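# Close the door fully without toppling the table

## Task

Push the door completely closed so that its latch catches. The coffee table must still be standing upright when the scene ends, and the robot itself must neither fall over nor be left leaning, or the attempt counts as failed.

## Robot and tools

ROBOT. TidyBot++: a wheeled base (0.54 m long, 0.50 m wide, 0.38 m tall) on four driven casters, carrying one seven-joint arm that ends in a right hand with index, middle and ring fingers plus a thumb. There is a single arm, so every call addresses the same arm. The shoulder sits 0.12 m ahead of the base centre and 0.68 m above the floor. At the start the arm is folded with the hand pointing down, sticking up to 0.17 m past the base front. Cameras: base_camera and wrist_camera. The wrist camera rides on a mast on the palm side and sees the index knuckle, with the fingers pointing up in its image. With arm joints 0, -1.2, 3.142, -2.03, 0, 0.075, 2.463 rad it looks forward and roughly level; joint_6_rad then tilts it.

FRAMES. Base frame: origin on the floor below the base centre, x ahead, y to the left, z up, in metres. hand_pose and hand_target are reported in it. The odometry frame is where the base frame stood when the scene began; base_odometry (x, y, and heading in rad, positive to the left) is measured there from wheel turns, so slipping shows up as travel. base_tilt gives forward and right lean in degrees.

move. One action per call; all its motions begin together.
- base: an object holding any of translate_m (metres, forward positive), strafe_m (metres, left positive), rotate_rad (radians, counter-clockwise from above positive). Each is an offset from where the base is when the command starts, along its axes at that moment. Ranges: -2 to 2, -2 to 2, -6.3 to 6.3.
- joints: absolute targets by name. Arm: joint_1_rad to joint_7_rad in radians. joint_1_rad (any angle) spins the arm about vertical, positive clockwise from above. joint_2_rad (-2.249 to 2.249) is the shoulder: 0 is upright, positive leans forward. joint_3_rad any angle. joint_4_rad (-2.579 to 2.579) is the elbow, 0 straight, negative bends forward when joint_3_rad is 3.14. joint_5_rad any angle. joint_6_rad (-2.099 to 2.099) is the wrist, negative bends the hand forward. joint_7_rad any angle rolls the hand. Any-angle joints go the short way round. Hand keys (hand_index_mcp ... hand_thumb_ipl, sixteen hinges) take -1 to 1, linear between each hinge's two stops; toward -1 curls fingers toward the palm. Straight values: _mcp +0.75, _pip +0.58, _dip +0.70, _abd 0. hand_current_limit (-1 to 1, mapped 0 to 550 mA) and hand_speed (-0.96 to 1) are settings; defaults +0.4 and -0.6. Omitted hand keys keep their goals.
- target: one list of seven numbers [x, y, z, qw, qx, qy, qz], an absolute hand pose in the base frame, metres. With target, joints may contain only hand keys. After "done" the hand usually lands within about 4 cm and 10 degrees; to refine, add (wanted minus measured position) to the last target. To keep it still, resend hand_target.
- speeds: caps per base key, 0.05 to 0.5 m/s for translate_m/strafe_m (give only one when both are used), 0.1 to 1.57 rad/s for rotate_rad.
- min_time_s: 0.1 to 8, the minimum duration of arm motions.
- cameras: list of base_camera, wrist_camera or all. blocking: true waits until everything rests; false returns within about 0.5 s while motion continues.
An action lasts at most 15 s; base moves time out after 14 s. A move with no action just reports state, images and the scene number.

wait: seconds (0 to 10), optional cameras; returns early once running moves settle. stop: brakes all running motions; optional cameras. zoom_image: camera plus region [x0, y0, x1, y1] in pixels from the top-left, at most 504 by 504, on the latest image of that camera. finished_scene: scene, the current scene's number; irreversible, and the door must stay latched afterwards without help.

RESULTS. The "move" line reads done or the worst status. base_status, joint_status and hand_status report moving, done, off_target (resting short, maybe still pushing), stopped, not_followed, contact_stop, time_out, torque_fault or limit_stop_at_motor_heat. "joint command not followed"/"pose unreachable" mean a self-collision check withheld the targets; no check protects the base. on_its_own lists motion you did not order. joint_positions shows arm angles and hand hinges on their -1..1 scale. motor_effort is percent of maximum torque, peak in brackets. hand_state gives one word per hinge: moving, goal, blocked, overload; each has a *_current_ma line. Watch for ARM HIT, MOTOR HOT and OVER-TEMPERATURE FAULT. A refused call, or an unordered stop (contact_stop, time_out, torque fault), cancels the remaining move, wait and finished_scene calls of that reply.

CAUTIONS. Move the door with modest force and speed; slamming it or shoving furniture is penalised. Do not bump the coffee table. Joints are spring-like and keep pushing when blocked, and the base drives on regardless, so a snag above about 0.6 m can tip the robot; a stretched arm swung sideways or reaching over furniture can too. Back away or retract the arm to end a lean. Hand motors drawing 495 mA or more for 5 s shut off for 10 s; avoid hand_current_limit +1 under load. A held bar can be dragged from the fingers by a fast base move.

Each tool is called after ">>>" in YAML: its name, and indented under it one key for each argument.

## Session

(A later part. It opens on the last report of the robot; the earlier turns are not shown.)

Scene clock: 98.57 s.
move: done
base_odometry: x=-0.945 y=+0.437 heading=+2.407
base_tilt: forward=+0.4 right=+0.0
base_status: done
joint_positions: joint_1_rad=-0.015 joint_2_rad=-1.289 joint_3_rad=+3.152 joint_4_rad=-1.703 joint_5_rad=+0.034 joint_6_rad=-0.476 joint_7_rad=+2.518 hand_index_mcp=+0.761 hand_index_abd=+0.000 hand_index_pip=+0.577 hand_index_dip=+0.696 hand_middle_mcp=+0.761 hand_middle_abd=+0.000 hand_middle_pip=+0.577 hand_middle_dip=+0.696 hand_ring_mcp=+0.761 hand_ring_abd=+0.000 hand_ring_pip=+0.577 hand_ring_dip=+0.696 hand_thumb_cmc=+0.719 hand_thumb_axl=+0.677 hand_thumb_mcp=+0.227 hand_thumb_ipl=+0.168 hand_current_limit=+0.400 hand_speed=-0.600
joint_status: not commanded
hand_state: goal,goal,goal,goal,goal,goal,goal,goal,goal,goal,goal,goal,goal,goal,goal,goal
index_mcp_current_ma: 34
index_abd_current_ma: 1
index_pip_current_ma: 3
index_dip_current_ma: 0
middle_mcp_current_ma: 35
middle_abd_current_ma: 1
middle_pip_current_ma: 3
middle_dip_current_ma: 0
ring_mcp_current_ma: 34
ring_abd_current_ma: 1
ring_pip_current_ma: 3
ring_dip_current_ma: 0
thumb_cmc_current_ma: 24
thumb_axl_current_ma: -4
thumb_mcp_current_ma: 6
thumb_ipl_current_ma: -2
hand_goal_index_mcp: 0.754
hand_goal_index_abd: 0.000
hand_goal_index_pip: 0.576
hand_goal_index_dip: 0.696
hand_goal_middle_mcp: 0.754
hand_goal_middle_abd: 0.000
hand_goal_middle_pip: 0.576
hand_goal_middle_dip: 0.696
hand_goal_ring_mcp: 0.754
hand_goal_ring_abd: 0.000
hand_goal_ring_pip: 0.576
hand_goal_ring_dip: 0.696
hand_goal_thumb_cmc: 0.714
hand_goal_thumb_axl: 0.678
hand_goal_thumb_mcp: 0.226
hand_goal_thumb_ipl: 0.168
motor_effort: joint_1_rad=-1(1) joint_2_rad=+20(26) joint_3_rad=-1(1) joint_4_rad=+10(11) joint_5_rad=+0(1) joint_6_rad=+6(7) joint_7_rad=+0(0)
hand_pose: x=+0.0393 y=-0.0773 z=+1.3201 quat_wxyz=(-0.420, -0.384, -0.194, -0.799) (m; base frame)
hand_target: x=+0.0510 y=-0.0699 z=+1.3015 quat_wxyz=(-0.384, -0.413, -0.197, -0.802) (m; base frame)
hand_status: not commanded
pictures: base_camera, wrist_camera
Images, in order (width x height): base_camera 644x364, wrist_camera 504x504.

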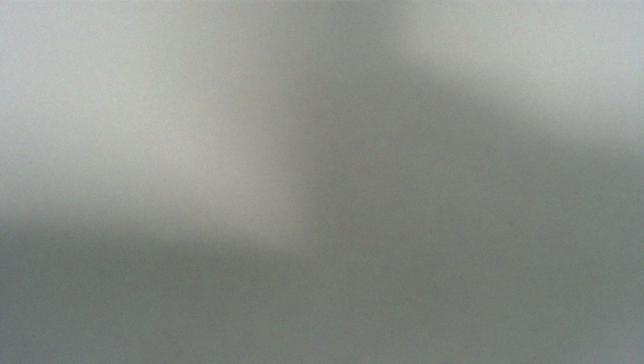

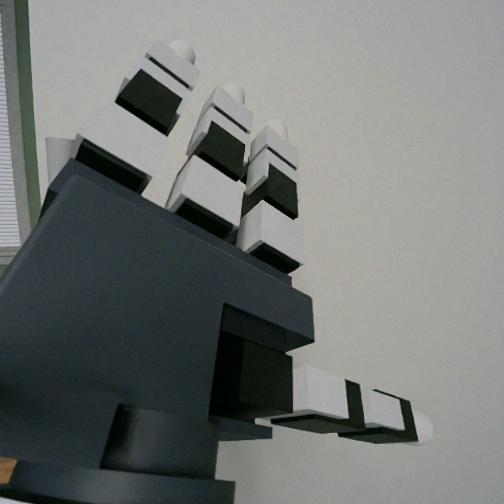

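>>> move:
  base: {"translate_m":0.17,"strafe_m":0.047,"rotate_rad":-0.262}
  speeds: {"translate_m":0.15,"rotate_rad":0.25}
  cameras: ["all"]

>>> move:
  base: {"translate_m":0.17,"strafe_m":0.047,"rotate_rad":-0.262}
  speeds: {"translate_m":0.15,"rotate_rad":0.25}
  cameras: ["all"]

>>> move:
  base: {"translate_m":0.17,"strafe_m":0.047,"rotate_rad":-0.262}
  speeds: {"translate_m":0.15,"rotate_rad":0.25}
  cameras: ["all"]

Scene clock: 106.17 s.
move: done
base_odometry: x=-1.103 y=+0.516 heading=+2.144
base_tilt: forward=+0.4 right=+0.0
base_status: done
joint_positions: joint_1_rad=-0.014 joint_2_rad=-1.290 joint_3_rad=+3.152 joint_4_rad=-1.702 joint_5_rad=+0.034 joint_6_rad=-0.477 joint_7_rad=+2.518 hand_index_mcp=+0.761 hand_index_abd=+0.001 hand_index_pip=+0.577 hand_index_dip=+0.696 hand_middle_mcp=+0.761 hand_middle_abd=+0.001 hand_middle_pip=+0.577 hand_middle_dip=+0.696 hand_ring_mcp=+0.761 hand_ring_abd=+0.001 hand_ring_pip=+0.577 hand_ring_dip=+0.696 hand_thumb_cmc=+0.719 hand_thumb_axl=+0.677 hand_thumb_mcp=+0.227 hand_thumb_ipl=+0.168 hand_current_limit=+0.400 hand_speed=-0.600
joint_status: not commanded
hand_state: goal,goal,goal,goal,goal,goal,goal,goal,goal,goal,goal,goal,goal,goal,goal,goal
index_mcp_current_ma: 35
index_abd_current_ma: 2
index_pip_current_ma: 3
index_dip_current_ma: 0
middle_mcp_current_ma: 36
middle_abd_current_ma: 2
middle_pip_current_ma: 3
middle_dip_current_ma: 0
ring_mcp_current_ma: 34
ring_abd_current_ma: 2
ring_pip_current_ma: 3
ring_dip_current_ma: 0
thumb_cmc_current_ma: 25
thumb_axl_current_ma: -4
thumb_mcp_current_ma: 7
thumb_ipl_current_ma: -2
hand_goal_index_mcp: 0.754
hand_goal_index_abd: 0.000
hand_goal_index_pip: 0.576
hand_goal_index_dip: 0.696
hand_goal_middle_mcp: 0.754
hand_goal_middle_abd: 0.000
hand_goal_middle_pip: 0.576
hand_goal_middle_dip: 0.696
hand_goal_ring_mcp: 0.754
hand_goal_ring_abd: 0.000
hand_goal_ring_pip: 0.576
hand_goal_ring_dip: 0.696
hand_goal_thumb_cmc: 0.714
hand_goal_thumb_axl: 0.678
hand_goal_thumb_mcp: 0.226
hand_goal_thumb_ipl: 0.168
motor_effort: joint_1_rad=-1(2) joint_2_rad=+22(26) joint_3_rad=-1(2) joint_4_rad=+10(11) joint_5_rad=-1(1) joint_6_rad=+6(6) joint_7_rad=+0(1)
hand_pose: x=+0.0380 y=-0.0770 z=+1.3202 quat_wxyz=(-0.421, -0.384, -0.194, -0.799) (m; base frame)
hand_target: x=+0.0510 y=-0.0699 z=+1.3015 quat_wxyz=(-0.384, -0.413, -0.197, -0.802) (m; base frame)
hand_status: not commanded
pictures: base_camera, wrist_camera
Images, in order (width x height): base_camera 644x364, wrist_camera 504x504.

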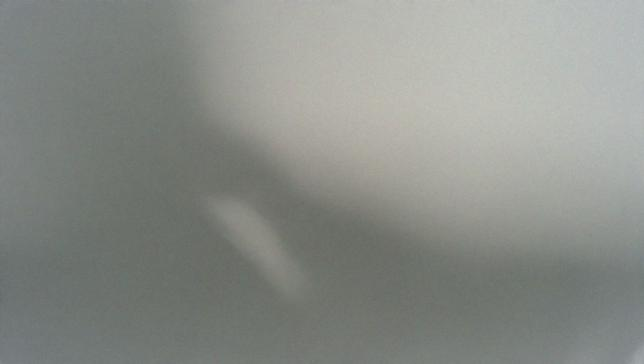

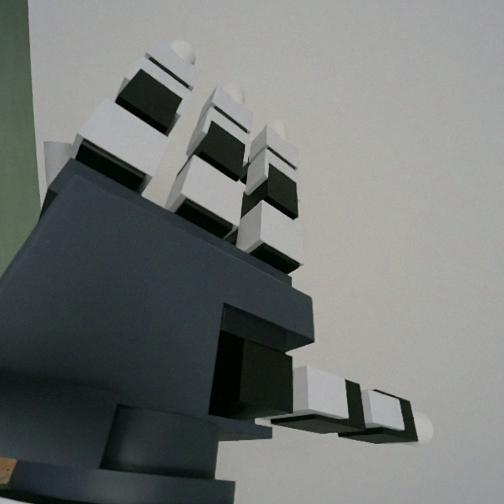

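Scene clock: 107.97 s.
move: done
base_odometry: x=-1.235 y=+0.633 heading=+1.882
base_tilt: forward=+0.4 right=+0.0
base_status: done
joint_positions: joint_1_rad=-0.013 joint_2_rad=-1.291 joint_3_rad=+3.151 joint_4_rad=-1.700 joint_5_rad=+0.034 joint_6_rad=-0.478 joint_7_rad=+2.518 hand_index_mcp=+0.761 hand_index_abd=+0.001 hand_index_pip=+0.577 hand_index_dip=+0.696 hand_middle_mcp=+0.761 hand_middle_abd=+0.001 hand_middle_pip=+0.577 hand_middle_dip=+0.696 hand_ring_mcp=+0.761 hand_ring_abd=+0.001 hand_ring_pip=+0.577 hand_ring_dip=+0.696 hand_thumb_cmc=+0.719 hand_thumb_axl=+0.677 hand_thumb_mcp=+0.227 hand_thumb_ipl=+0.168 hand_current_limit=+0.400 hand_speed=-0.600
joint_status: not commanded
hand_state: goal,goal,goal,goal,goal,goal,goal,goal,goal,goal,goal,goal,goal,goal,goal,goal
index_mcp_current_ma: 35
index_abd_current_ma: 2
index_pip_current_ma: 3
index_dip_current_ma: 0
middle_mcp_current_ma: 36
middle_abd_current_ma: 2
middle_pip_current_ma: 3
middle_dip_current_ma: 0
ring_mcp_current_ma: 34
ring_abd_current_ma: 2
ring_pip_current_ma: 3
ring_dip_current_ma: 0
thumb_cmc_current_ma: 25
thumb_axl_current_ma: -4
thumb_mcp_current_ma: 7
thumb_ipl_current_ma: -2
hand_goal_index_mcp: 0.754
hand_goal_index_abd: 0.000
hand_goal_index_pip: 0.576
hand_goal_index_dip: 0.696
hand_goal_middle_mcp: 0.754
hand_goal_middle_abd: 0.000
hand_goal_middle_pip: 0.576
hand_goal_middle_dip: 0.696
hand_goal_ring_mcp: 0.754
hand_goal_ring_abd: 0.000
hand_goal_ring_pip: 0.576
hand_goal_ring_dip: 0.696
hand_goal_thumb_cmc: 0.714
hand_goal_thumb_axl: 0.678
hand_goal_thumb_mcp: 0.226
hand_goal_thumb_ipl: 0.168
motor_effort: joint_1_rad=+0(2) joint_2_rad=+21(25) joint_3_rad=-1(2) joint_4_rad=+10(11) joint_5_rad=+0(1) joint_6_rad=+5(6) joint_7_rad=+0(0)
hand_pose: x=+0.0367 y=-0.0766 z=+1.3204 quat_wxyz=(-0.421, -0.383, -0.193, -0.799) (m; base frame)
hand_target: x=+0.0510 y=-0.0699 z=+1.3015 quat_wxyz=(-0.384, -0.413, -0.197, -0.802) (m; base frame)
hand_status: not commanded
pictures: base_camera, wrist_camera
Images, in order (width x height): base_camera 644x364, wrist_camera 504x504.

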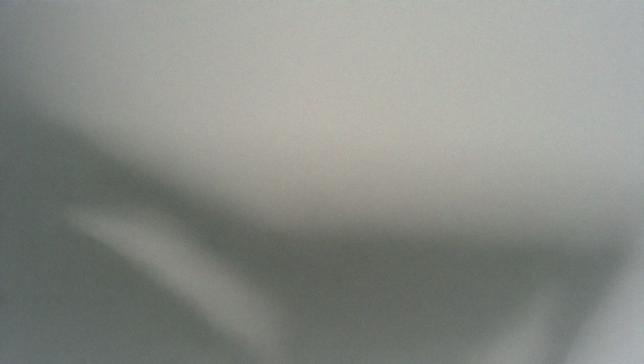

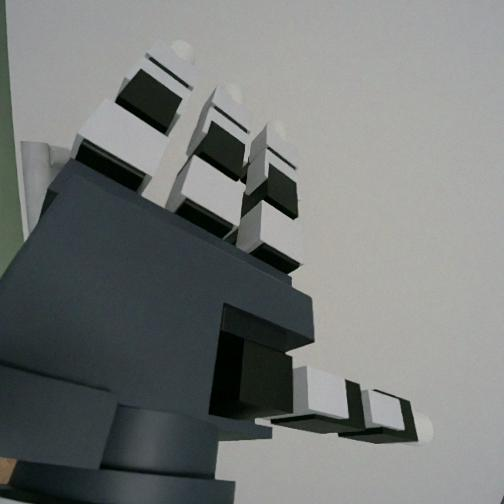

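Scene clock: 109.77 s.
move: done
base_odometry: x=-1.332 y=+0.781 heading=+1.619
base_tilt: forward=+0.4 right=+0.0
base_status: done
joint_positions: joint_1_rad=-0.013 joint_2_rad=-1.292 joint_3_rad=+3.151 joint_4_rad=-1.700 joint_5_rad=+0.034 joint_6_rad=-0.478 joint_7_rad=+2.518 hand_index_mcp=+0.761 hand_index_abd=+0.001 hand_index_pip=+0.577 hand_index_dip=+0.696 hand_middle_mcp=+0.761 hand_middle_abd=+0.001 hand_middle_pip=+0.577 hand_middle_dip=+0.696 hand_ring_mcp=+0.761 hand_ring_abd=+0.001 hand_ring_pip=+0.577 hand_ring_dip=+0.696 hand_thumb_cmc=+0.719 hand_thumb_axl=+0.677 hand_thumb_mcp=+0.227 hand_thumb_ipl=+0.168 hand_current_limit=+0.400 hand_speed=-0.600
joint_status: not commanded
hand_state: goal,goal,goal,goal,goal,goal,goal,goal,goal,goal,goal,goal,goal,goal,goal,goal
index_mcp_current_ma: 35
index_abd_current_ma: 2
index_pip_current_ma: 3
index_dip_current_ma: 0
middle_mcp_current_ma: 36
middle_abd_current_ma: 2
middle_pip_current_ma: 3
middle_dip_current_ma: 0
ring_mcp_current_ma: 34
ring_abd_current_ma: 2
ring_pip_current_ma: 3
ring_dip_current_ma: 0
thumb_cmc_current_ma: 25
thumb_axl_current_ma: -4
thumb_mcp_current_ma: 7
thumb_ipl_current_ma: -2
hand_goal_index_mcp: 0.754
hand_goal_index_abd: 0.000
hand_goal_index_pip: 0.576
hand_goal_index_dip: 0.696
hand_goal_middle_mcp: 0.754
hand_goal_middle_abd: 0.000
hand_goal_middle_pip: 0.576
hand_goal_middle_dip: 0.696
hand_goal_ring_mcp: 0.754
hand_goal_ring_abd: 0.000
hand_goal_ring_pip: 0.576
hand_goal_ring_dip: 0.696
hand_goal_thumb_cmc: 0.714
hand_goal_thumb_axl: 0.678
hand_goal_thumb_mcp: 0.226
hand_goal_thumb_ipl: 0.168
motor_effort: joint_1_rad=+0(2) joint_2_rad=+21(24) joint_3_rad=+0(1) joint_4_rad=+9(11) joint_5_rad=+0(1) joint_6_rad=+6(6) joint_7_rad=+0(0)
hand_pose: x=+0.0359 y=-0.0766 z=+1.3205 quat_wxyz=(-0.421, -0.382, -0.193, -0.799) (m; base frame)
hand_target: x=+0.0510 y=-0.0699 z=+1.3015 quat_wxyz=(-0.384, -0.413, -0.197, -0.802) (m; base frame)
hand_status: not commanded
pictures: base_camera, wrist_camera
Images, in order (width x height): base_camera 644x364, wrist_camera 504x504.

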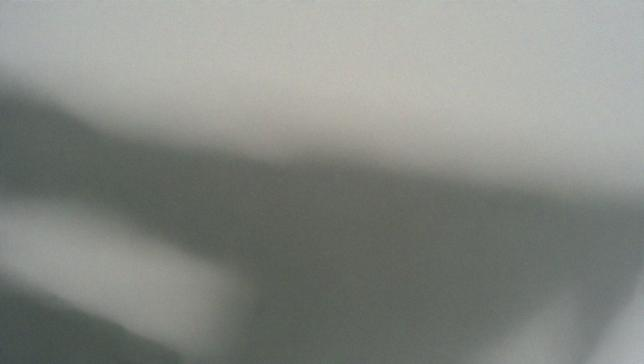

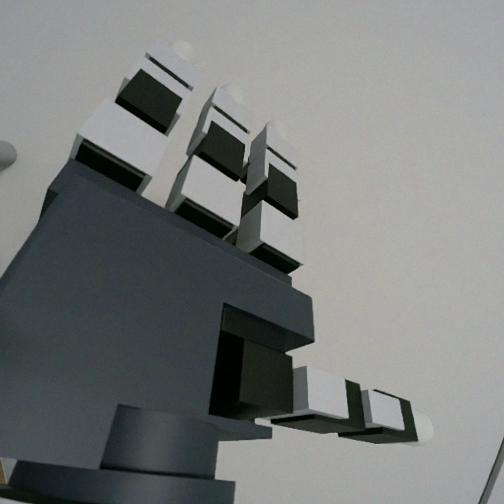

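>>> move:
  base: {"translate_m":0.16,"strafe_m":0.09,"rotate_rad":-0.262}
  speeds: {"translate_m":0.15,"rotate_rad":0.25}
  cameras: ["all"]

Scene clock: 114.07 s.
move: done
base_odometry: x=-1.429 y=+0.936 heading=+1.357
base_tilt: forward=+0.4 right=-0.1
base_status: done
joint_positions: joint_1_rad=-0.011 joint_2_rad=-1.292 joint_3_rad=+3.151 joint_4_rad=-1.700 joint_5_rad=+0.034 joint_6_rad=-0.479 joint_7_rad=+2.518 hand_index_mcp=+0.761 hand_index_abd=+0.001 hand_index_pip=+0.577 hand_index_dip=+0.696 hand_middle_mcp=+0.762 hand_middle_abd=+0.001 hand_middle_pip=+0.577 hand_middle_dip=+0.696 hand_ring_mcp=+0.761 hand_ring_abd=+0.001 hand_ring_pip=+0.577 hand_ring_dip=+0.696 hand_thumb_cmc=+0.720 hand_thumb_axl=+0.677 hand_thumb_mcp=+0.227 hand_thumb_ipl=+0.168 hand_current_limit=+0.400 hand_speed=-0.600
joint_status: not commanded
hand_state: goal,goal,goal,goal,goal,goal,goal,goal,goal,goal,goal,goal,goal,goal,goal,goal
index_mcp_current_ma: 36
index_abd_current_ma: 3
index_pip_current_ma: 3
index_dip_current_ma: 0
middle_mcp_current_ma: 37
middle_abd_current_ma: 3
middle_pip_current_ma: 3
middle_dip_current_ma: 0
ring_mcp_current_ma: 35
ring_abd_current_ma: 3
ring_pip_current_ma: 3
ring_dip_current_ma: 0
thumb_cmc_current_ma: 26
thumb_axl_current_ma: -4
thumb_mcp_current_ma: 8
thumb_ipl_current_ma: -2
hand_goal_index_mcp: 0.754
hand_goal_index_abd: 0.000
hand_goal_index_pip: 0.576
hand_goal_index_dip: 0.696
hand_goal_middle_mcp: 0.754
hand_goal_middle_abd: 0.000
hand_goal_middle_pip: 0.576
hand_goal_middle_dip: 0.696
hand_goal_ring_mcp: 0.754
hand_goal_ring_abd: 0.000
hand_goal_ring_pip: 0.576
hand_goal_ring_dip: 0.696
hand_goal_thumb_cmc: 0.714
hand_goal_thumb_axl: 0.678
hand_goal_thumb_mcp: 0.226
hand_goal_thumb_ipl: 0.168
motor_effort: joint_1_rad=+0(3) joint_2_rad=+21(27) joint_3_rad=+0(2) joint_4_rad=+10(11) joint_5_rad=+0(1) joint_6_rad=+6(7) joint_7_rad=+1(1)
hand_pose: x=+0.0362 y=-0.0760 z=+1.3203 quat_wxyz=(-0.422, -0.383, -0.193, -0.799) (m; base frame)
hand_target: x=+0.0510 y=-0.0699 z=+1.3015 quat_wxyz=(-0.384, -0.413, -0.197, -0.802) (m; base frame)
hand_status: not commanded
pictures: base_camera, wrist_camera
Images, in order (width x height): base_camera 644x364, wrist_camera 504x504.

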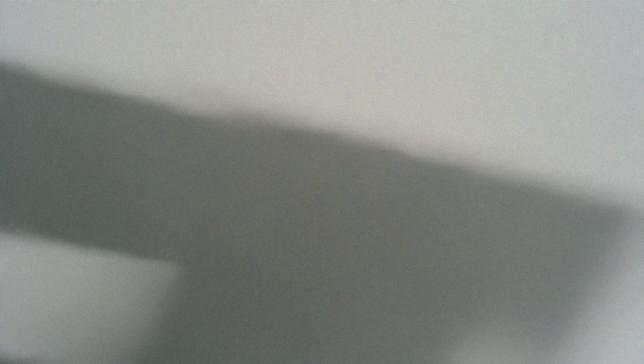

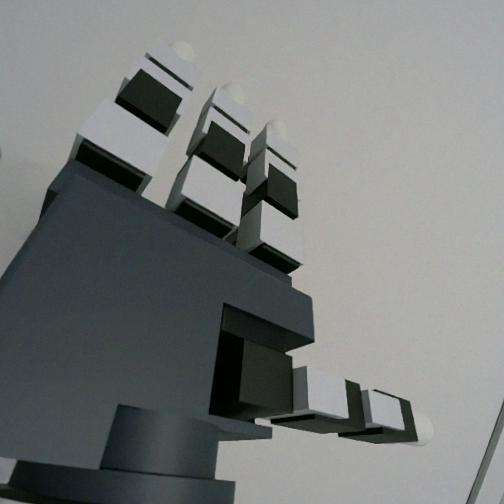

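>>> move:
  base: {"translate_m":0.16,"strafe_m":0.06,"rotate_rad":-0.258}
  speeds: {"translate_m":0.12,"rotate_rad":0.25}
  cameras: ["all"]

Scene clock: 120.80 s.
move: time_out
base_odometry: x=-1.435 y=+0.973 heading=+1.269
base_tilt: forward=+0.4 right=+0.0
base_status: translate_m time_out (by the wheels' count: +0.035 of +0.160); strafe_m time_out (by the wheels' count: +0.013 of +0.060); rotate_rad time_out (by the wheels' count: -0.088 of -0.258)
joint_positions: joint_1_rad=-0.007 joint_2_rad=-1.290 joint_3_rad=+3.148 joint_4_rad=-1.700 joint_5_rad=+0.034 joint_6_rad=-0.481 joint_7_rad=+2.518 hand_index_mcp=+0.762 hand_index_abd=+0.001 hand_index_pip=+0.577 hand_index_dip=+0.696 hand_middle_mcp=+0.762 hand_middle_abd=+0.001 hand_middle_pip=+0.577 hand_middle_dip=+0.696 hand_ring_mcp=+0.762 hand_ring_abd=+0.001 hand_ring_pip=+0.577 hand_ring_dip=+0.696 hand_thumb_cmc=+0.720 hand_thumb_axl=+0.677 hand_thumb_mcp=+0.227 hand_thumb_ipl=+0.168 hand_current_limit=+0.400 hand_speed=-0.600
joint_status: not commanded
hand_state: goal,goal,goal,goal,goal,goal,goal,goal,goal,goal,goal,goal,goal,goal,goal,goal
index_mcp_current_ma: 38
index_abd_current_ma: 3
index_pip_current_ma: 3
index_dip_current_ma: 0
middle_mcp_current_ma: 39
middle_abd_current_ma: 3
middle_pip_current_ma: 3
middle_dip_current_ma: 0
ring_mcp_current_ma: 37
ring_abd_current_ma: 3
ring_pip_current_ma: 3
ring_dip_current_ma: 0
thumb_cmc_current_ma: 27
thumb_axl_current_ma: -4
thumb_mcp_current_ma: 9
thumb_ipl_current_ma: -2
hand_goal_index_mcp: 0.754
hand_goal_index_abd: 0.000
hand_goal_index_pip: 0.576
hand_goal_index_dip: 0.696
hand_goal_middle_mcp: 0.754
hand_goal_middle_abd: 0.000
hand_goal_middle_pip: 0.576
hand_goal_middle_dip: 0.696
hand_goal_ring_mcp: 0.754
hand_goal_ring_abd: 0.000
hand_goal_ring_pip: 0.576
hand_goal_ring_dip: 0.696
hand_goal_thumb_cmc: 0.714
hand_goal_thumb_axl: 0.678
hand_goal_thumb_mcp: 0.226
hand_goal_thumb_ipl: 0.168
motor_effort: joint_1_rad=-1(5) joint_2_rad=+21(27) joint_3_rad=+0(4) joint_4_rad=+10(13) joint_5_rad=+0(1) joint_6_rad=+6(7) joint_7_rad=+0(1)
hand_pose: x=+0.0378 y=-0.0741 z=+1.3202 quat_wxyz=(-0.423, -0.385, -0.194, -0.797) (m; base frame)
hand_target: x=+0.0510 y=-0.0699 z=+1.3015 quat_wxyz=(-0.384, -0.413, -0.197, -0.802) (m; base frame)
hand_status: not commanded
pictures: base_camera, wrist_camera
Images, in order (width x height): base_camera 644x364, wrist_camera 504x504.

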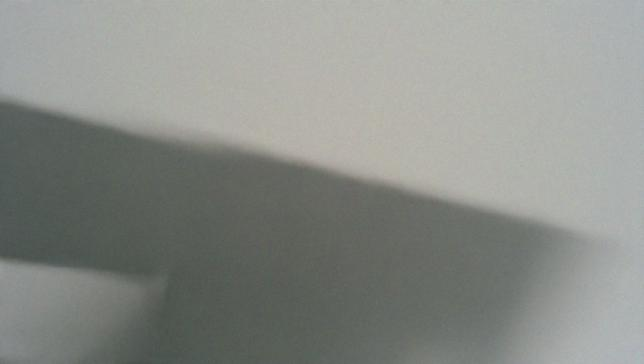

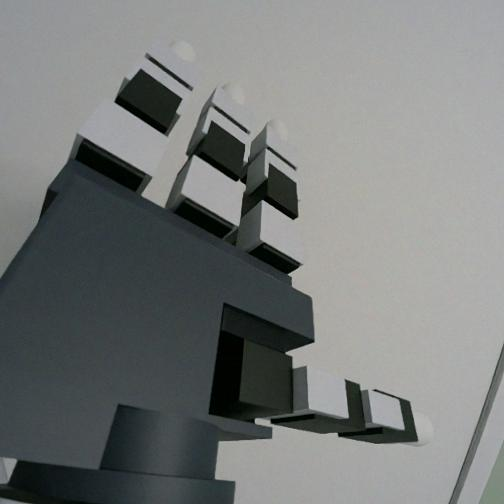

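>>> move:
  base: {"translate_m":-0.5}
  speeds: {"translate_m":0.3}
  cameras: ["all"]

Scene clock: 129.80 s.
move: done
base_odometry: x=-1.583 y=+0.496 heading=+1.269
base_tilt: forward=+0.4 right=+0.0
base_status: done
joint_positions: joint_1_rad=-0.007 joint_2_rad=-1.291 joint_3_rad=+3.148 joint_4_rad=-1.700 joint_5_rad=+0.034 joint_6_rad=-0.481 joint_7_rad=+2.518 hand_index_mcp=+0.762 hand_index_abd=+0.001 hand_index_pip=+0.577 hand_index_dip=+0.696 hand_middle_mcp=+0.762 hand_middle_abd=+0.001 hand_middle_pip=+0.577 hand_middle_dip=+0.696 hand_ring_mcp=+0.762 hand_ring_abd=+0.001 hand_ring_pip=+0.577 hand_ring_dip=+0.696 hand_thumb_cmc=+0.720 hand_thumb_axl=+0.677 hand_thumb_mcp=+0.227 hand_thumb_ipl=+0.168 hand_current_limit=+0.400 hand_speed=-0.600
joint_status: not commanded
hand_state: goal,goal,goal,goal,goal,goal,goal,goal,goal,goal,goal,goal,goal,goal,goal,goal
index_mcp_current_ma: 38
index_abd_current_ma: 3
index_pip_current_ma: 3
index_dip_current_ma: 0
middle_mcp_current_ma: 39
middle_abd_current_ma: 3
middle_pip_current_ma: 3
middle_dip_current_ma: 0
ring_mcp_current_ma: 37
ring_abd_current_ma: 3
ring_pip_current_ma: 3
ring_dip_current_ma: 0
thumb_cmc_current_ma: 27
thumb_axl_current_ma: -4
thumb_mcp_current_ma: 9
thumb_ipl_current_ma: -2
hand_goal_index_mcp: 0.754
hand_goal_index_abd: 0.000
hand_goal_index_pip: 0.576
hand_goal_index_dip: 0.696
hand_goal_middle_mcp: 0.754
hand_goal_middle_abd: 0.000
hand_goal_middle_pip: 0.576
hand_goal_middle_dip: 0.696
hand_goal_ring_mcp: 0.754
hand_goal_ring_abd: 0.000
hand_goal_ring_pip: 0.576
hand_goal_ring_dip: 0.696
hand_goal_thumb_cmc: 0.714
hand_goal_thumb_axl: 0.678
hand_goal_thumb_mcp: 0.226
hand_goal_thumb_ipl: 0.168
motor_effort: joint_1_rad=-1(1) joint_2_rad=+21(23) joint_3_rad=+0(2) joint_4_rad=+10(12) joint_5_rad=+0(1) joint_6_rad=+6(6) joint_7_rad=+0(1)
hand_pose: x=+0.0370 y=-0.0741 z=+1.3202 quat_wxyz=(-0.423, -0.384, -0.194, -0.797) (m; base frame)
hand_target: x=+0.0510 y=-0.0699 z=+1.3015 quat_wxyz=(-0.384, -0.413, -0.197, -0.802) (m; base frame)
hand_status: not commanded
pictures: base_camera, wrist_camera
Images, in order (width x height): base_camera 644x364, wrist_camera 504x504.

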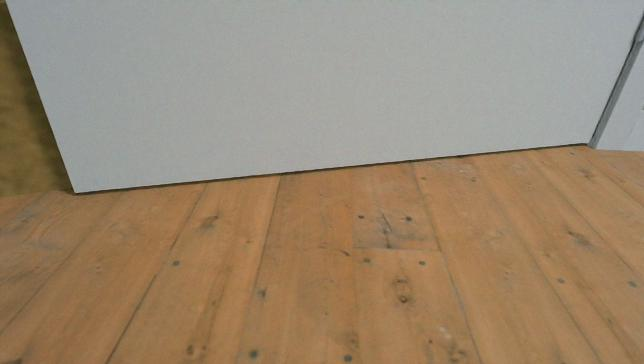

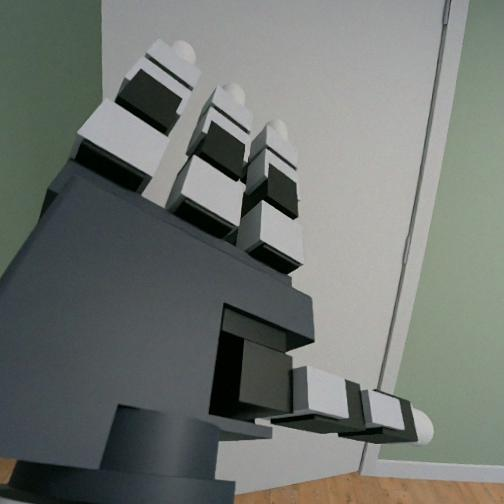

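>>> zoom_image:
  camera: "base_camera"
  region: [400, 0, 644, 200]

>>> zoom_image:
  camera: "base_camera"
  region: [0, 0, 200, 364]

>>> move:
  base: {"rotate_rad":0.6}
  cameras: ["all"]

>>> move:
  base: {"rotate_rad":-1.1}
  cameras: ["all"]

Scaled by 2.066.

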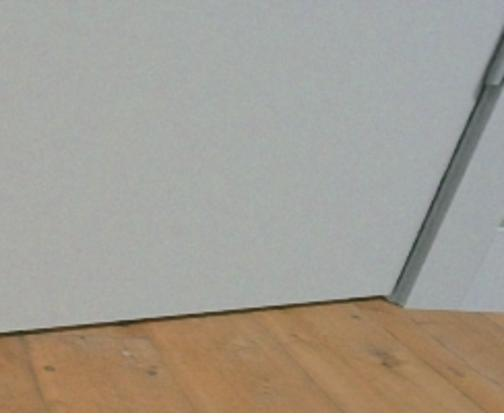

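Scaled by 1.385.

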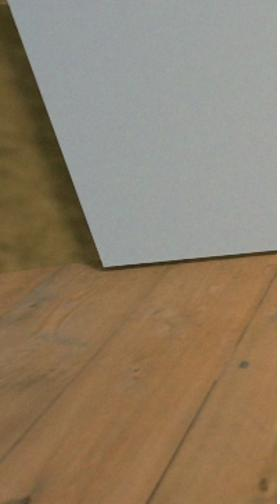

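Scene clock: 141.43 s.
move: done
base_odometry: x=-1.583 y=+0.496 heading=+1.869
base_tilt: forward=+0.4 right=+0.0
base_status: done
joint_positions: joint_1_rad=-0.007 joint_2_rad=-1.291 joint_3_rad=+3.148 joint_4_rad=-1.700 joint_5_rad=+0.034 joint_6_rad=-0.481 joint_7_rad=+2.518 hand_index_mcp=+0.762 hand_index_abd=+0.001 hand_index_pip=+0.577 hand_index_dip=+0.696 hand_middle_mcp=+0.762 hand_middle_abd=+0.001 hand_middle_pip=+0.577 hand_middle_dip=+0.696 hand_ring_mcp=+0.762 hand_ring_abd=+0.001 hand_ring_pip=+0.577 hand_ring_dip=+0.696 hand_thumb_cmc=+0.720 hand_thumb_axl=+0.677 hand_thumb_mcp=+0.227 hand_thumb_ipl=+0.168 hand_current_limit=+0.400 hand_speed=-0.600
joint_status: not commanded
hand_state: goal,goal,goal,goal,goal,goal,goal,goal,goal,goal,goal,goal,goal,goal,goal,goal
index_mcp_current_ma: 38
index_abd_current_ma: 3
index_pip_current_ma: 3
index_dip_current_ma: 0
middle_mcp_current_ma: 39
middle_abd_current_ma: 3
middle_pip_current_ma: 3
middle_dip_current_ma: 0
ring_mcp_current_ma: 37
ring_abd_current_ma: 3
ring_pip_current_ma: 3
ring_dip_current_ma: 0
thumb_cmc_current_ma: 27
thumb_axl_current_ma: -4
thumb_mcp_current_ma: 9
thumb_ipl_current_ma: -2
hand_goal_index_mcp: 0.754
hand_goal_index_abd: 0.000
hand_goal_index_pip: 0.576
hand_goal_index_dip: 0.696
hand_goal_middle_mcp: 0.754
hand_goal_middle_abd: 0.000
hand_goal_middle_pip: 0.576
hand_goal_middle_dip: 0.696
hand_goal_ring_mcp: 0.754
hand_goal_ring_abd: 0.000
hand_goal_ring_pip: 0.576
hand_goal_ring_dip: 0.696
hand_goal_thumb_cmc: 0.714
hand_goal_thumb_axl: 0.678
hand_goal_thumb_mcp: 0.226
hand_goal_thumb_ipl: 0.168
motor_effort: joint_1_rad=+0(2) joint_2_rad=+21(22) joint_3_rad=-1(1) joint_4_rad=+9(10) joint_5_rad=+0(1) joint_6_rad=+6(6) joint_7_rad=+0(1)
hand_pose: x=+0.0370 y=-0.0741 z=+1.3202 quat_wxyz=(-0.423, -0.384, -0.194, -0.797) (m; base frame)
hand_target: x=+0.0510 y=-0.0699 z=+1.3015 quat_wxyz=(-0.384, -0.413, -0.197, -0.802) (m; base frame)
hand_status: not commanded
pictures: base_camera, wrist_camera
Images, in order (width x height): base_camera 644x364, wrist_camera 504x504.

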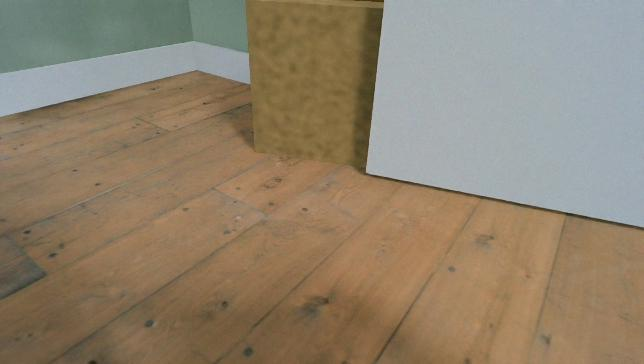

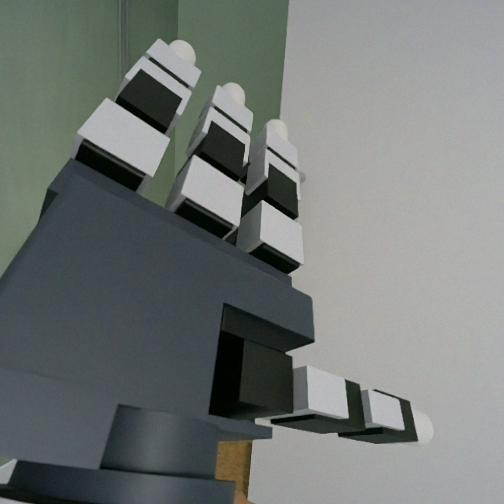

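Scene clock: 143.50 s.
move: done
base_odometry: x=-1.583 y=+0.496 heading=+0.769
base_tilt: forward=+0.4 right=+0.0
base_status: done
joint_positions: joint_1_rad=-0.006 joint_2_rad=-1.291 joint_3_rad=+3.148 joint_4_rad=-1.700 joint_5_rad=+0.034 joint_6_rad=-0.481 joint_7_rad=+2.518 hand_index_mcp=+0.762 hand_index_abd=+0.001 hand_index_pip=+0.577 hand_index_dip=+0.696 hand_middle_mcp=+0.762 hand_middle_abd=+0.001 hand_middle_pip=+0.577 hand_middle_dip=+0.696 hand_ring_mcp=+0.762 hand_ring_abd=+0.001 hand_ring_pip=+0.577 hand_ring_dip=+0.696 hand_thumb_cmc=+0.720 hand_thumb_axl=+0.677 hand_thumb_mcp=+0.227 hand_thumb_ipl=+0.168 hand_current_limit=+0.400 hand_speed=-0.600
joint_status: not commanded
hand_state: goal,goal,goal,goal,goal,goal,goal,goal,goal,goal,goal,goal,goal,goal,goal,goal
index_mcp_current_ma: 38
index_abd_current_ma: 3
index_pip_current_ma: 3
index_dip_current_ma: 0
middle_mcp_current_ma: 39
middle_abd_current_ma: 3
middle_pip_current_ma: 3
middle_dip_current_ma: 0
ring_mcp_current_ma: 37
ring_abd_current_ma: 3
ring_pip_current_ma: 3
ring_dip_current_ma: 0
thumb_cmc_current_ma: 27
thumb_axl_current_ma: -4
thumb_mcp_current_ma: 9
thumb_ipl_current_ma: -2
hand_goal_index_mcp: 0.754
hand_goal_index_abd: 0.000
hand_goal_index_pip: 0.576
hand_goal_index_dip: 0.696
hand_goal_middle_mcp: 0.754
hand_goal_middle_abd: 0.000
hand_goal_middle_pip: 0.576
hand_goal_middle_dip: 0.696
hand_goal_ring_mcp: 0.754
hand_goal_ring_abd: 0.000
hand_goal_ring_pip: 0.576
hand_goal_ring_dip: 0.696
hand_goal_thumb_cmc: 0.714
hand_goal_thumb_axl: 0.678
hand_goal_thumb_mcp: 0.226
hand_goal_thumb_ipl: 0.168
motor_effort: joint_1_rad=-1(2) joint_2_rad=+21(22) joint_3_rad=-1(1) joint_4_rad=+9(10) joint_5_rad=+0(1) joint_6_rad=+6(6) joint_7_rad=+0(0)
hand_pose: x=+0.0370 y=-0.0741 z=+1.3202 quat_wxyz=(-0.424, -0.384, -0.194, -0.797) (m; base frame)
hand_target: x=+0.0510 y=-0.0699 z=+1.3015 quat_wxyz=(-0.384, -0.413, -0.197, -0.802) (m; base frame)
hand_status: not commanded
pictures: base_camera, wrist_camera
Images, in order (width x height): base_camera 644x364, wrist_camera 504x504.

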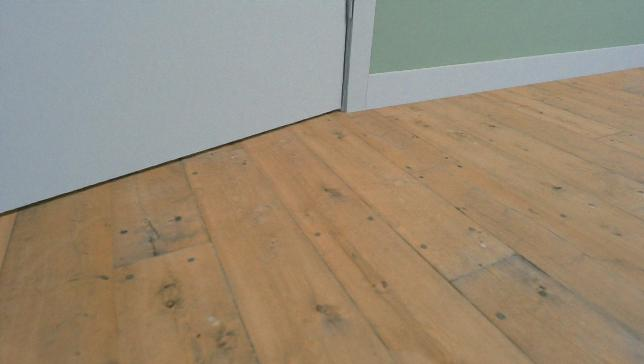

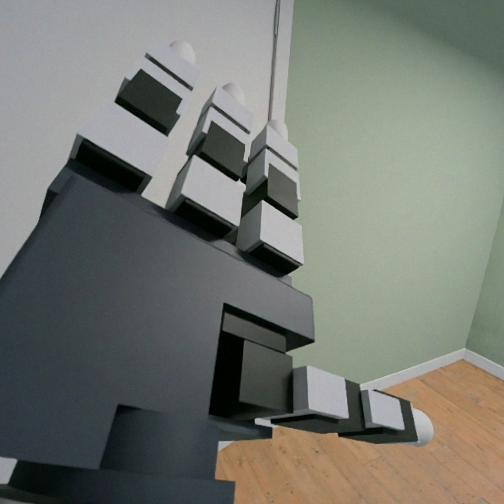

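>>> move:
  base: {"translate_m":-0.24,"strafe_m":0.55,"rotate_rad":0.2}
  speeds: {"translate_m":0.3}
  cameras: ["all"]

Scene clock: 176.83 s.
move: done
base_odometry: x=-2.138 y=+0.724 heading=+0.970
base_tilt: forward=+0.4 right=+0.0
base_status: done
joint_positions: joint_1_rad=-0.006 joint_2_rad=-1.291 joint_3_rad=+3.148 joint_4_rad=-1.700 joint_5_rad=+0.034 joint_6_rad=-0.481 joint_7_rad=+2.518 hand_index_mcp=+0.762 hand_index_abd=+0.001 hand_index_pip=+0.577 hand_index_dip=+0.696 hand_middle_mcp=+0.762 hand_middle_abd=+0.001 hand_middle_pip=+0.577 hand_middle_dip=+0.696 hand_ring_mcp=+0.762 hand_ring_abd=+0.001 hand_ring_pip=+0.577 hand_ring_dip=+0.696 hand_thumb_cmc=+0.720 hand_thumb_axl=+0.677 hand_thumb_mcp=+0.227 hand_thumb_ipl=+0.168 hand_current_limit=+0.400 hand_speed=-0.600
joint_status: not commanded
hand_state: goal,goal,goal,goal,goal,goal,goal,goal,goal,goal,goal,goal,goal,goal,goal,goal
index_mcp_current_ma: 38
index_abd_current_ma: 3
index_pip_current_ma: 3
index_dip_current_ma: 0
middle_mcp_current_ma: 39
middle_abd_current_ma: 3
middle_pip_current_ma: 3
middle_dip_current_ma: 0
ring_mcp_current_ma: 37
ring_abd_current_ma: 3
ring_pip_current_ma: 3
ring_dip_current_ma: 0
thumb_cmc_current_ma: 27
thumb_axl_current_ma: -4
thumb_mcp_current_ma: 9
thumb_ipl_current_ma: -2
hand_goal_index_mcp: 0.754
hand_goal_index_abd: 0.000
hand_goal_index_pip: 0.576
hand_goal_index_dip: 0.696
hand_goal_middle_mcp: 0.754
hand_goal_middle_abd: 0.000
hand_goal_middle_pip: 0.576
hand_goal_middle_dip: 0.696
hand_goal_ring_mcp: 0.754
hand_goal_ring_abd: 0.000
hand_goal_ring_pip: 0.576
hand_goal_ring_dip: 0.696
hand_goal_thumb_cmc: 0.714
hand_goal_thumb_axl: 0.678
hand_goal_thumb_mcp: 0.226
hand_goal_thumb_ipl: 0.168
motor_effort: joint_1_rad=+0(2) joint_2_rad=+21(22) joint_3_rad=-1(2) joint_4_rad=+9(10) joint_5_rad=-1(1) joint_6_rad=+5(6) joint_7_rad=+0(1)
hand_pose: x=+0.0370 y=-0.0737 z=+1.3202 quat_wxyz=(-0.424, -0.384, -0.194, -0.797) (m; base frame)
hand_target: x=+0.0510 y=-0.0699 z=+1.3015 quat_wxyz=(-0.384, -0.413, -0.197, -0.802) (m; base frame)
hand_status: not commanded
pictures: base_camera, wrist_camera
Images, in order (width x height): base_camera 644x364, wrist_camera 504x504.

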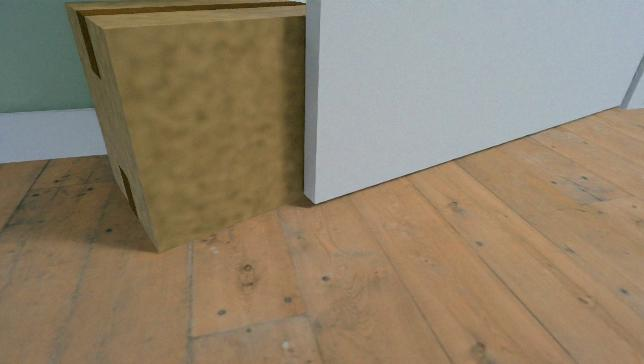

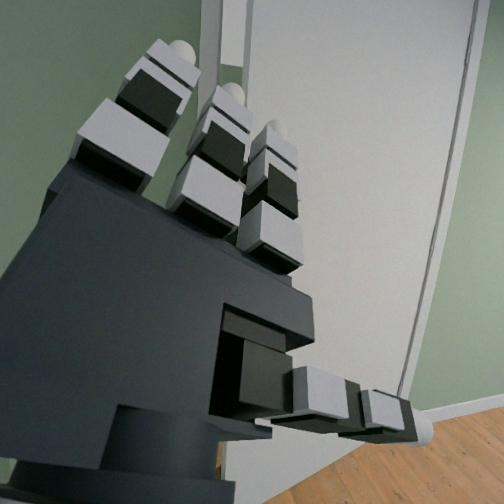

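>>> move:
  base: {"translate_m":-0.25,"rotate_rad":0.38}
  joints: {"joint_1_rad":0,"joint_2_rad":-0.357,"joint_3_rad":3.142,"joint_4_rad":-2.53,"joint_5_rad":0,"joint_6_rad":-0.917,"joint_7_rad":3.14}
  min_time_s: 2.5
  cameras: ["base_camera"]

>>> move:
  target: [0.62, 0.0, 0.6, 0, 0.7071, 0, 0.7071]
  min_time_s: 3
  cameras: ["all"]

Scene clock: 218.90 s.
move: done
base_odometry: x=-2.280 y=+0.518 heading=+1.351
base_tilt: forward=+0.4 right=+0.0
base_status: done
joint_positions: joint_1_rad=-0.006 joint_2_rad=-0.367 joint_3_rad=+3.147 joint_4_rad=-2.511 joint_5_rad=+0.034 joint_6_rad=-0.843 joint_7_rad=+3.082 hand_index_mcp=+0.756 hand_index_abd=+0.001 hand_index_pip=+0.577 hand_index_dip=+0.696 hand_middle_mcp=+0.756 hand_middle_abd=+0.001 hand_middle_pip=+0.577 hand_middle_dip=+0.696 hand_ring_mcp=+0.756 hand_ring_abd=+0.001 hand_ring_pip=+0.577 hand_ring_dip=+0.696 hand_thumb_cmc=+0.719 hand_thumb_axl=+0.677 hand_thumb_mcp=+0.224 hand_thumb_ipl=+0.168 hand_current_limit=+0.400 hand_speed=-0.600
joint_status: all done
hand_state: goal,goal,goal,goal,goal,goal,goal,goal,goal,goal,goal,goal,goal,goal,goal,goal
index_mcp_current_ma: 11
index_abd_current_ma: 3
index_pip_current_ma: 3
index_dip_current_ma: 0
middle_mcp_current_ma: 12
middle_abd_current_ma: 3
middle_pip_current_ma: 3
middle_dip_current_ma: 0
ring_mcp_current_ma: 11
ring_abd_current_ma: 3
ring_pip_current_ma: 3
ring_dip_current_ma: 0
thumb_cmc_current_ma: 22
thumb_axl_current_ma: -4
thumb_mcp_current_ma: -14
thumb_ipl_current_ma: -2
hand_goal_index_mcp: 0.754
hand_goal_index_abd: 0.000
hand_goal_index_pip: 0.576
hand_goal_index_dip: 0.696
hand_goal_middle_mcp: 0.754
hand_goal_middle_abd: 0.000
hand_goal_middle_pip: 0.576
hand_goal_middle_dip: 0.696
hand_goal_ring_mcp: 0.754
hand_goal_ring_abd: 0.000
hand_goal_ring_pip: 0.576
hand_goal_ring_dip: 0.696
hand_goal_thumb_cmc: 0.714
hand_goal_thumb_axl: 0.678
hand_goal_thumb_mcp: 0.226
hand_goal_thumb_ipl: 0.168
motor_effort: joint_1_rad=+0(1) joint_2_rad=-1(22) joint_3_rad=-1(2) joint_4_rad=+13(19) joint_5_rad=+0(2) joint_6_rad=+1(8) joint_7_rad=+0(1)
hand_pose: x=+0.3614 y=-0.0318 z=+0.6196 quat_wxyz=(-0.062, -0.719, -0.691, -0.047) (m; base frame)
hand_target: x=+0.3314 y=-0.0215 z=+0.6013 quat_wxyz=(-0.018, -0.708, -0.706, -0.018) (m; base frame)
hand_status: not commanded
pictures: base_camera
Images, in order (width x height): base_camera 644x364.

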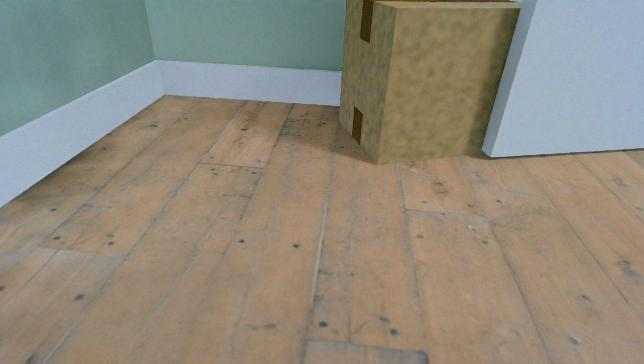

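Scene clock: 223.43 s.
move: done
base_odometry: x=-2.280 y=+0.518 heading=+1.351
base_tilt: forward=+0.4 right=+0.0
base_status: not commanded
joint_positions: joint_1_rad=-0.157 joint_2_rad=+1.040 joint_3_rad=+2.815 joint_4_rad=-2.560 joint_5_rad=-0.337 joint_6_rad=+2.031 joint_7_rad=+1.751 hand_index_mcp=+0.756 hand_index_abd=+0.002 hand_index_pip=+0.577 hand_index_dip=+0.696 hand_middle_mcp=+0.756 hand_middle_abd=+0.002 hand_middle_pip=+0.577 hand_middle_dip=+0.696 hand_ring_mcp=+0.756 hand_ring_abd=+0.002 hand_ring_pip=+0.577 hand_ring_dip=+0.696 hand_thumb_cmc=+0.716 hand_thumb_axl=+0.677 hand_thumb_mcp=+0.225 hand_thumb_ipl=+0.168 hand_current_limit=+0.400 hand_speed=-0.600
joint_status: not commanded
hand_state: goal,goal,goal,goal,goal,goal,goal,goal,goal,goal,goal,goal,goal,goal,goal,goal
index_mcp_current_ma: 9
index_abd_current_ma: 6
index_pip_current_ma: 3
index_dip_current_ma: 0
middle_mcp_current_ma: 10
middle_abd_current_ma: 7
middle_pip_current_ma: 3
middle_dip_current_ma: 0
ring_mcp_current_ma: 9
ring_abd_current_ma: 6
ring_pip_current_ma: 3
ring_dip_current_ma: 0
thumb_cmc_current_ma: 9
thumb_axl_current_ma: -4
thumb_mcp_current_ma: -5
thumb_ipl_current_ma: -2
hand_goal_index_mcp: 0.754
hand_goal_index_abd: 0.000
hand_goal_index_pip: 0.576
hand_goal_index_dip: 0.696
hand_goal_middle_mcp: 0.754
hand_goal_middle_abd: 0.000
hand_goal_middle_pip: 0.576
hand_goal_middle_dip: 0.696
hand_goal_ring_mcp: 0.754
hand_goal_ring_abd: 0.000
hand_goal_ring_pip: 0.576
hand_goal_ring_dip: 0.696
hand_goal_thumb_cmc: 0.714
hand_goal_thumb_axl: 0.678
hand_goal_thumb_mcp: 0.226
hand_goal_thumb_ipl: 0.168
motor_effort: joint_1_rad=-1(2) joint_2_rad=-25(27) joint_3_rad=-2(4) joint_4_rad=+0(18) joint_5_rad=+0(2) joint_6_rad=+8(8) joint_7_rad=+0(1)
hand_pose: x=+0.6271 y=+0.0106 z=+0.5951 quat_wxyz=(-0.010, -0.720, -0.028, -0.694) (m; base frame)
hand_target: x=+0.6216 y=+0.0005 z=+0.5991 quat_wxyz=(+0.000, -0.707, +0.001, -0.707) (m; base frame)
hand_status: done (0.014 m and 4.0 deg from the pose sent, 0.261 m and 114.4 deg at the start; a joint's target at an end of its range on 121 of 121 steps)
pictures: base_camera, wrist_camera
Images, in order (width x height): base_camera 644x364, wrist_camera 504x504.

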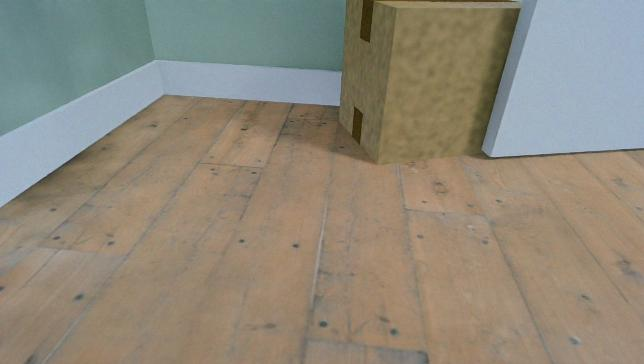

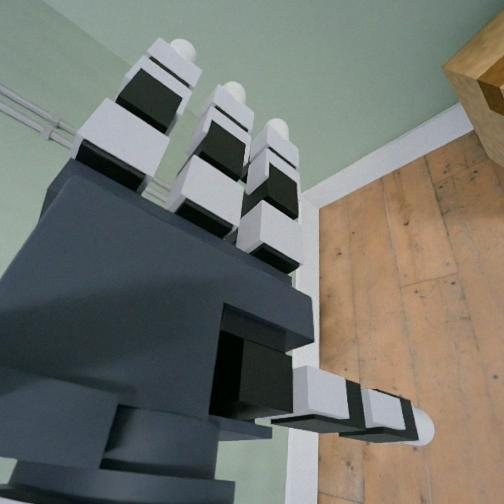

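>>> move:
  base: {"strafe_m":-0.31}
  speeds: {"strafe_m":0.3}
  cameras: ["all"]

>>> move:
  base: {"translate_m":0.2}
  speeds: {"translate_m":0.2}
  cameras: ["all"]

Scene clock: 231.20 s.
move: done
base_odometry: x=-1.977 y=+0.450 heading=+1.350
base_tilt: forward=+0.4 right=+0.0
base_status: done
joint_positions: joint_1_rad=-0.149 joint_2_rad=+1.040 joint_3_rad=+2.815 joint_4_rad=-2.563 joint_5_rad=-0.337 joint_6_rad=+2.034 joint_7_rad=+1.751 hand_index_mcp=+0.756 hand_index_abd=+0.002 hand_index_pip=+0.577 hand_index_dip=+0.696 hand_middle_mcp=+0.756 hand_middle_abd=+0.002 hand_middle_pip=+0.577 hand_middle_dip=+0.696 hand_ring_mcp=+0.756 hand_ring_abd=+0.002 hand_ring_pip=+0.577 hand_ring_dip=+0.696 hand_thumb_cmc=+0.716 hand_thumb_axl=+0.677 hand_thumb_mcp=+0.225 hand_thumb_ipl=+0.168 hand_current_limit=+0.400 hand_speed=-0.600
joint_status: not commanded
hand_state: goal,goal,goal,goal,goal,goal,goal,goal,goal,goal,goal,goal,goal,goal,goal,goal
index_mcp_current_ma: 8
index_abd_current_ma: 6
index_pip_current_ma: 3
index_dip_current_ma: 0
middle_mcp_current_ma: 8
middle_abd_current_ma: 7
middle_pip_current_ma: 3
middle_dip_current_ma: 0
ring_mcp_current_ma: 8
ring_abd_current_ma: 6
ring_pip_current_ma: 3
ring_dip_current_ma: 0
thumb_cmc_current_ma: 7
thumb_axl_current_ma: -4
thumb_mcp_current_ma: -5
thumb_ipl_current_ma: -2
hand_goal_index_mcp: 0.754
hand_goal_index_abd: 0.000
hand_goal_index_pip: 0.576
hand_goal_index_dip: 0.696
hand_goal_middle_mcp: 0.754
hand_goal_middle_abd: 0.000
hand_goal_middle_pip: 0.576
hand_goal_middle_dip: 0.696
hand_goal_ring_mcp: 0.754
hand_goal_ring_abd: 0.000
hand_goal_ring_pip: 0.576
hand_goal_ring_dip: 0.696
hand_goal_thumb_cmc: 0.714
hand_goal_thumb_axl: 0.678
hand_goal_thumb_mcp: 0.226
hand_goal_thumb_ipl: 0.168
motor_effort: joint_1_rad=+0(2) joint_2_rad=-25(26) joint_3_rad=-3(4) joint_4_rad=-1(1) joint_5_rad=+0(2) joint_6_rad=+8(8) joint_7_rad=+0(1)
hand_pose: x=+0.6267 y=+0.0062 z=+0.5956 quat_wxyz=(-0.013, -0.719, -0.025, -0.694) (m; base frame)
hand_target: x=+0.6216 y=+0.0005 z=+0.5991 quat_wxyz=(+0.000, -0.707, +0.001, -0.707) (m; base frame)
hand_status: not commanded
pictures: base_camera, wrist_camera
Images, in order (width x height): base_camera 644x364, wrist_camera 504x504.

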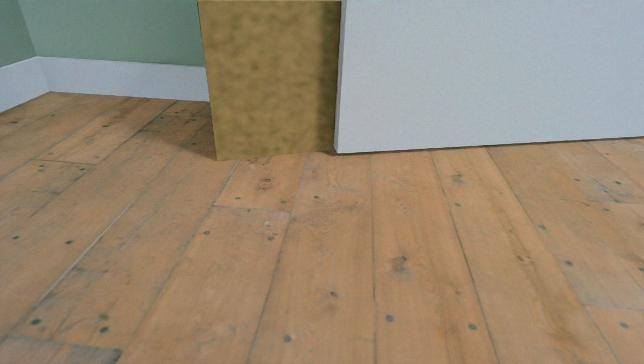

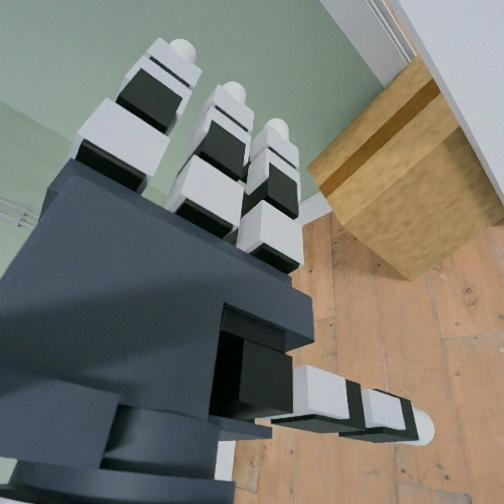

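Scene clock: 232.97 s.
move: done
base_odometry: x=-1.933 y=+0.645 heading=+1.350
base_tilt: forward=+0.4 right=+0.0
base_status: done
joint_positions: joint_1_rad=-0.149 joint_2_rad=+1.040 joint_3_rad=+2.815 joint_4_rad=-2.565 joint_5_rad=-0.337 joint_6_rad=+2.035 joint_7_rad=+1.751 hand_index_mcp=+0.756 hand_index_abd=+0.002 hand_index_pip=+0.577 hand_index_dip=+0.696 hand_middle_mcp=+0.756 hand_middle_abd=+0.002 hand_middle_pip=+0.577 hand_middle_dip=+0.696 hand_ring_mcp=+0.756 hand_ring_abd=+0.002 hand_ring_pip=+0.577 hand_ring_dip=+0.696 hand_thumb_cmc=+0.716 hand_thumb_axl=+0.677 hand_thumb_mcp=+0.225 hand_thumb_ipl=+0.168 hand_current_limit=+0.400 hand_speed=-0.600
joint_status: not commanded
hand_state: goal,goal,goal,goal,goal,goal,goal,goal,goal,goal,goal,goal,goal,goal,goal,goal
index_mcp_current_ma: 8
index_abd_current_ma: 6
index_pip_current_ma: 3
index_dip_current_ma: 0
middle_mcp_current_ma: 8
middle_abd_current_ma: 7
middle_pip_current_ma: 3
middle_dip_current_ma: 0
ring_mcp_current_ma: 8
ring_abd_current_ma: 6
ring_pip_current_ma: 3
ring_dip_current_ma: 0
thumb_cmc_current_ma: 7
thumb_axl_current_ma: -4
thumb_mcp_current_ma: -5
thumb_ipl_current_ma: -2
hand_goal_index_mcp: 0.754
hand_goal_index_abd: 0.000
hand_goal_index_pip: 0.576
hand_goal_index_dip: 0.696
hand_goal_middle_mcp: 0.754
hand_goal_middle_abd: 0.000
hand_goal_middle_pip: 0.576
hand_goal_middle_dip: 0.696
hand_goal_ring_mcp: 0.754
hand_goal_ring_abd: 0.000
hand_goal_ring_pip: 0.576
hand_goal_ring_dip: 0.696
hand_goal_thumb_cmc: 0.714
hand_goal_thumb_axl: 0.678
hand_goal_thumb_mcp: 0.226
hand_goal_thumb_ipl: 0.168
motor_effort: joint_1_rad=-1(1) joint_2_rad=-25(26) joint_3_rad=-3(3) joint_4_rad=-1(2) joint_5_rad=+1(1) joint_6_rad=+7(8) joint_7_rad=+0(1)
hand_pose: x=+0.6259 y=+0.0060 z=+0.5954 quat_wxyz=(-0.013, -0.720, -0.026, -0.693) (m; base frame)
hand_target: x=+0.6216 y=+0.0005 z=+0.5991 quat_wxyz=(+0.000, -0.707, +0.001, -0.707) (m; base frame)
hand_status: not commanded
pictures: base_camera, wrist_camera
Images, in order (width x height): base_camera 644x364, wrist_camera 504x504.

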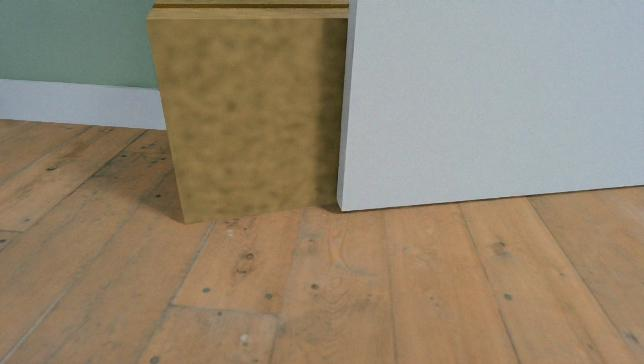

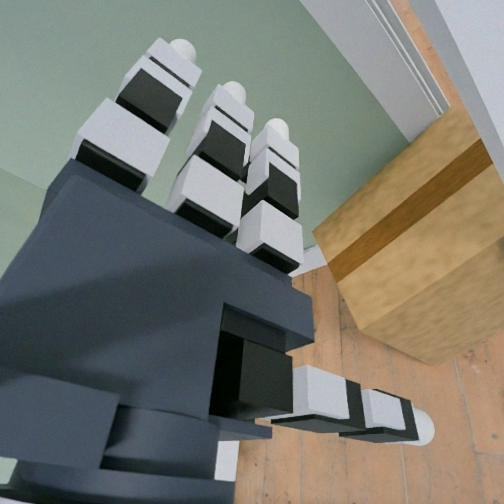

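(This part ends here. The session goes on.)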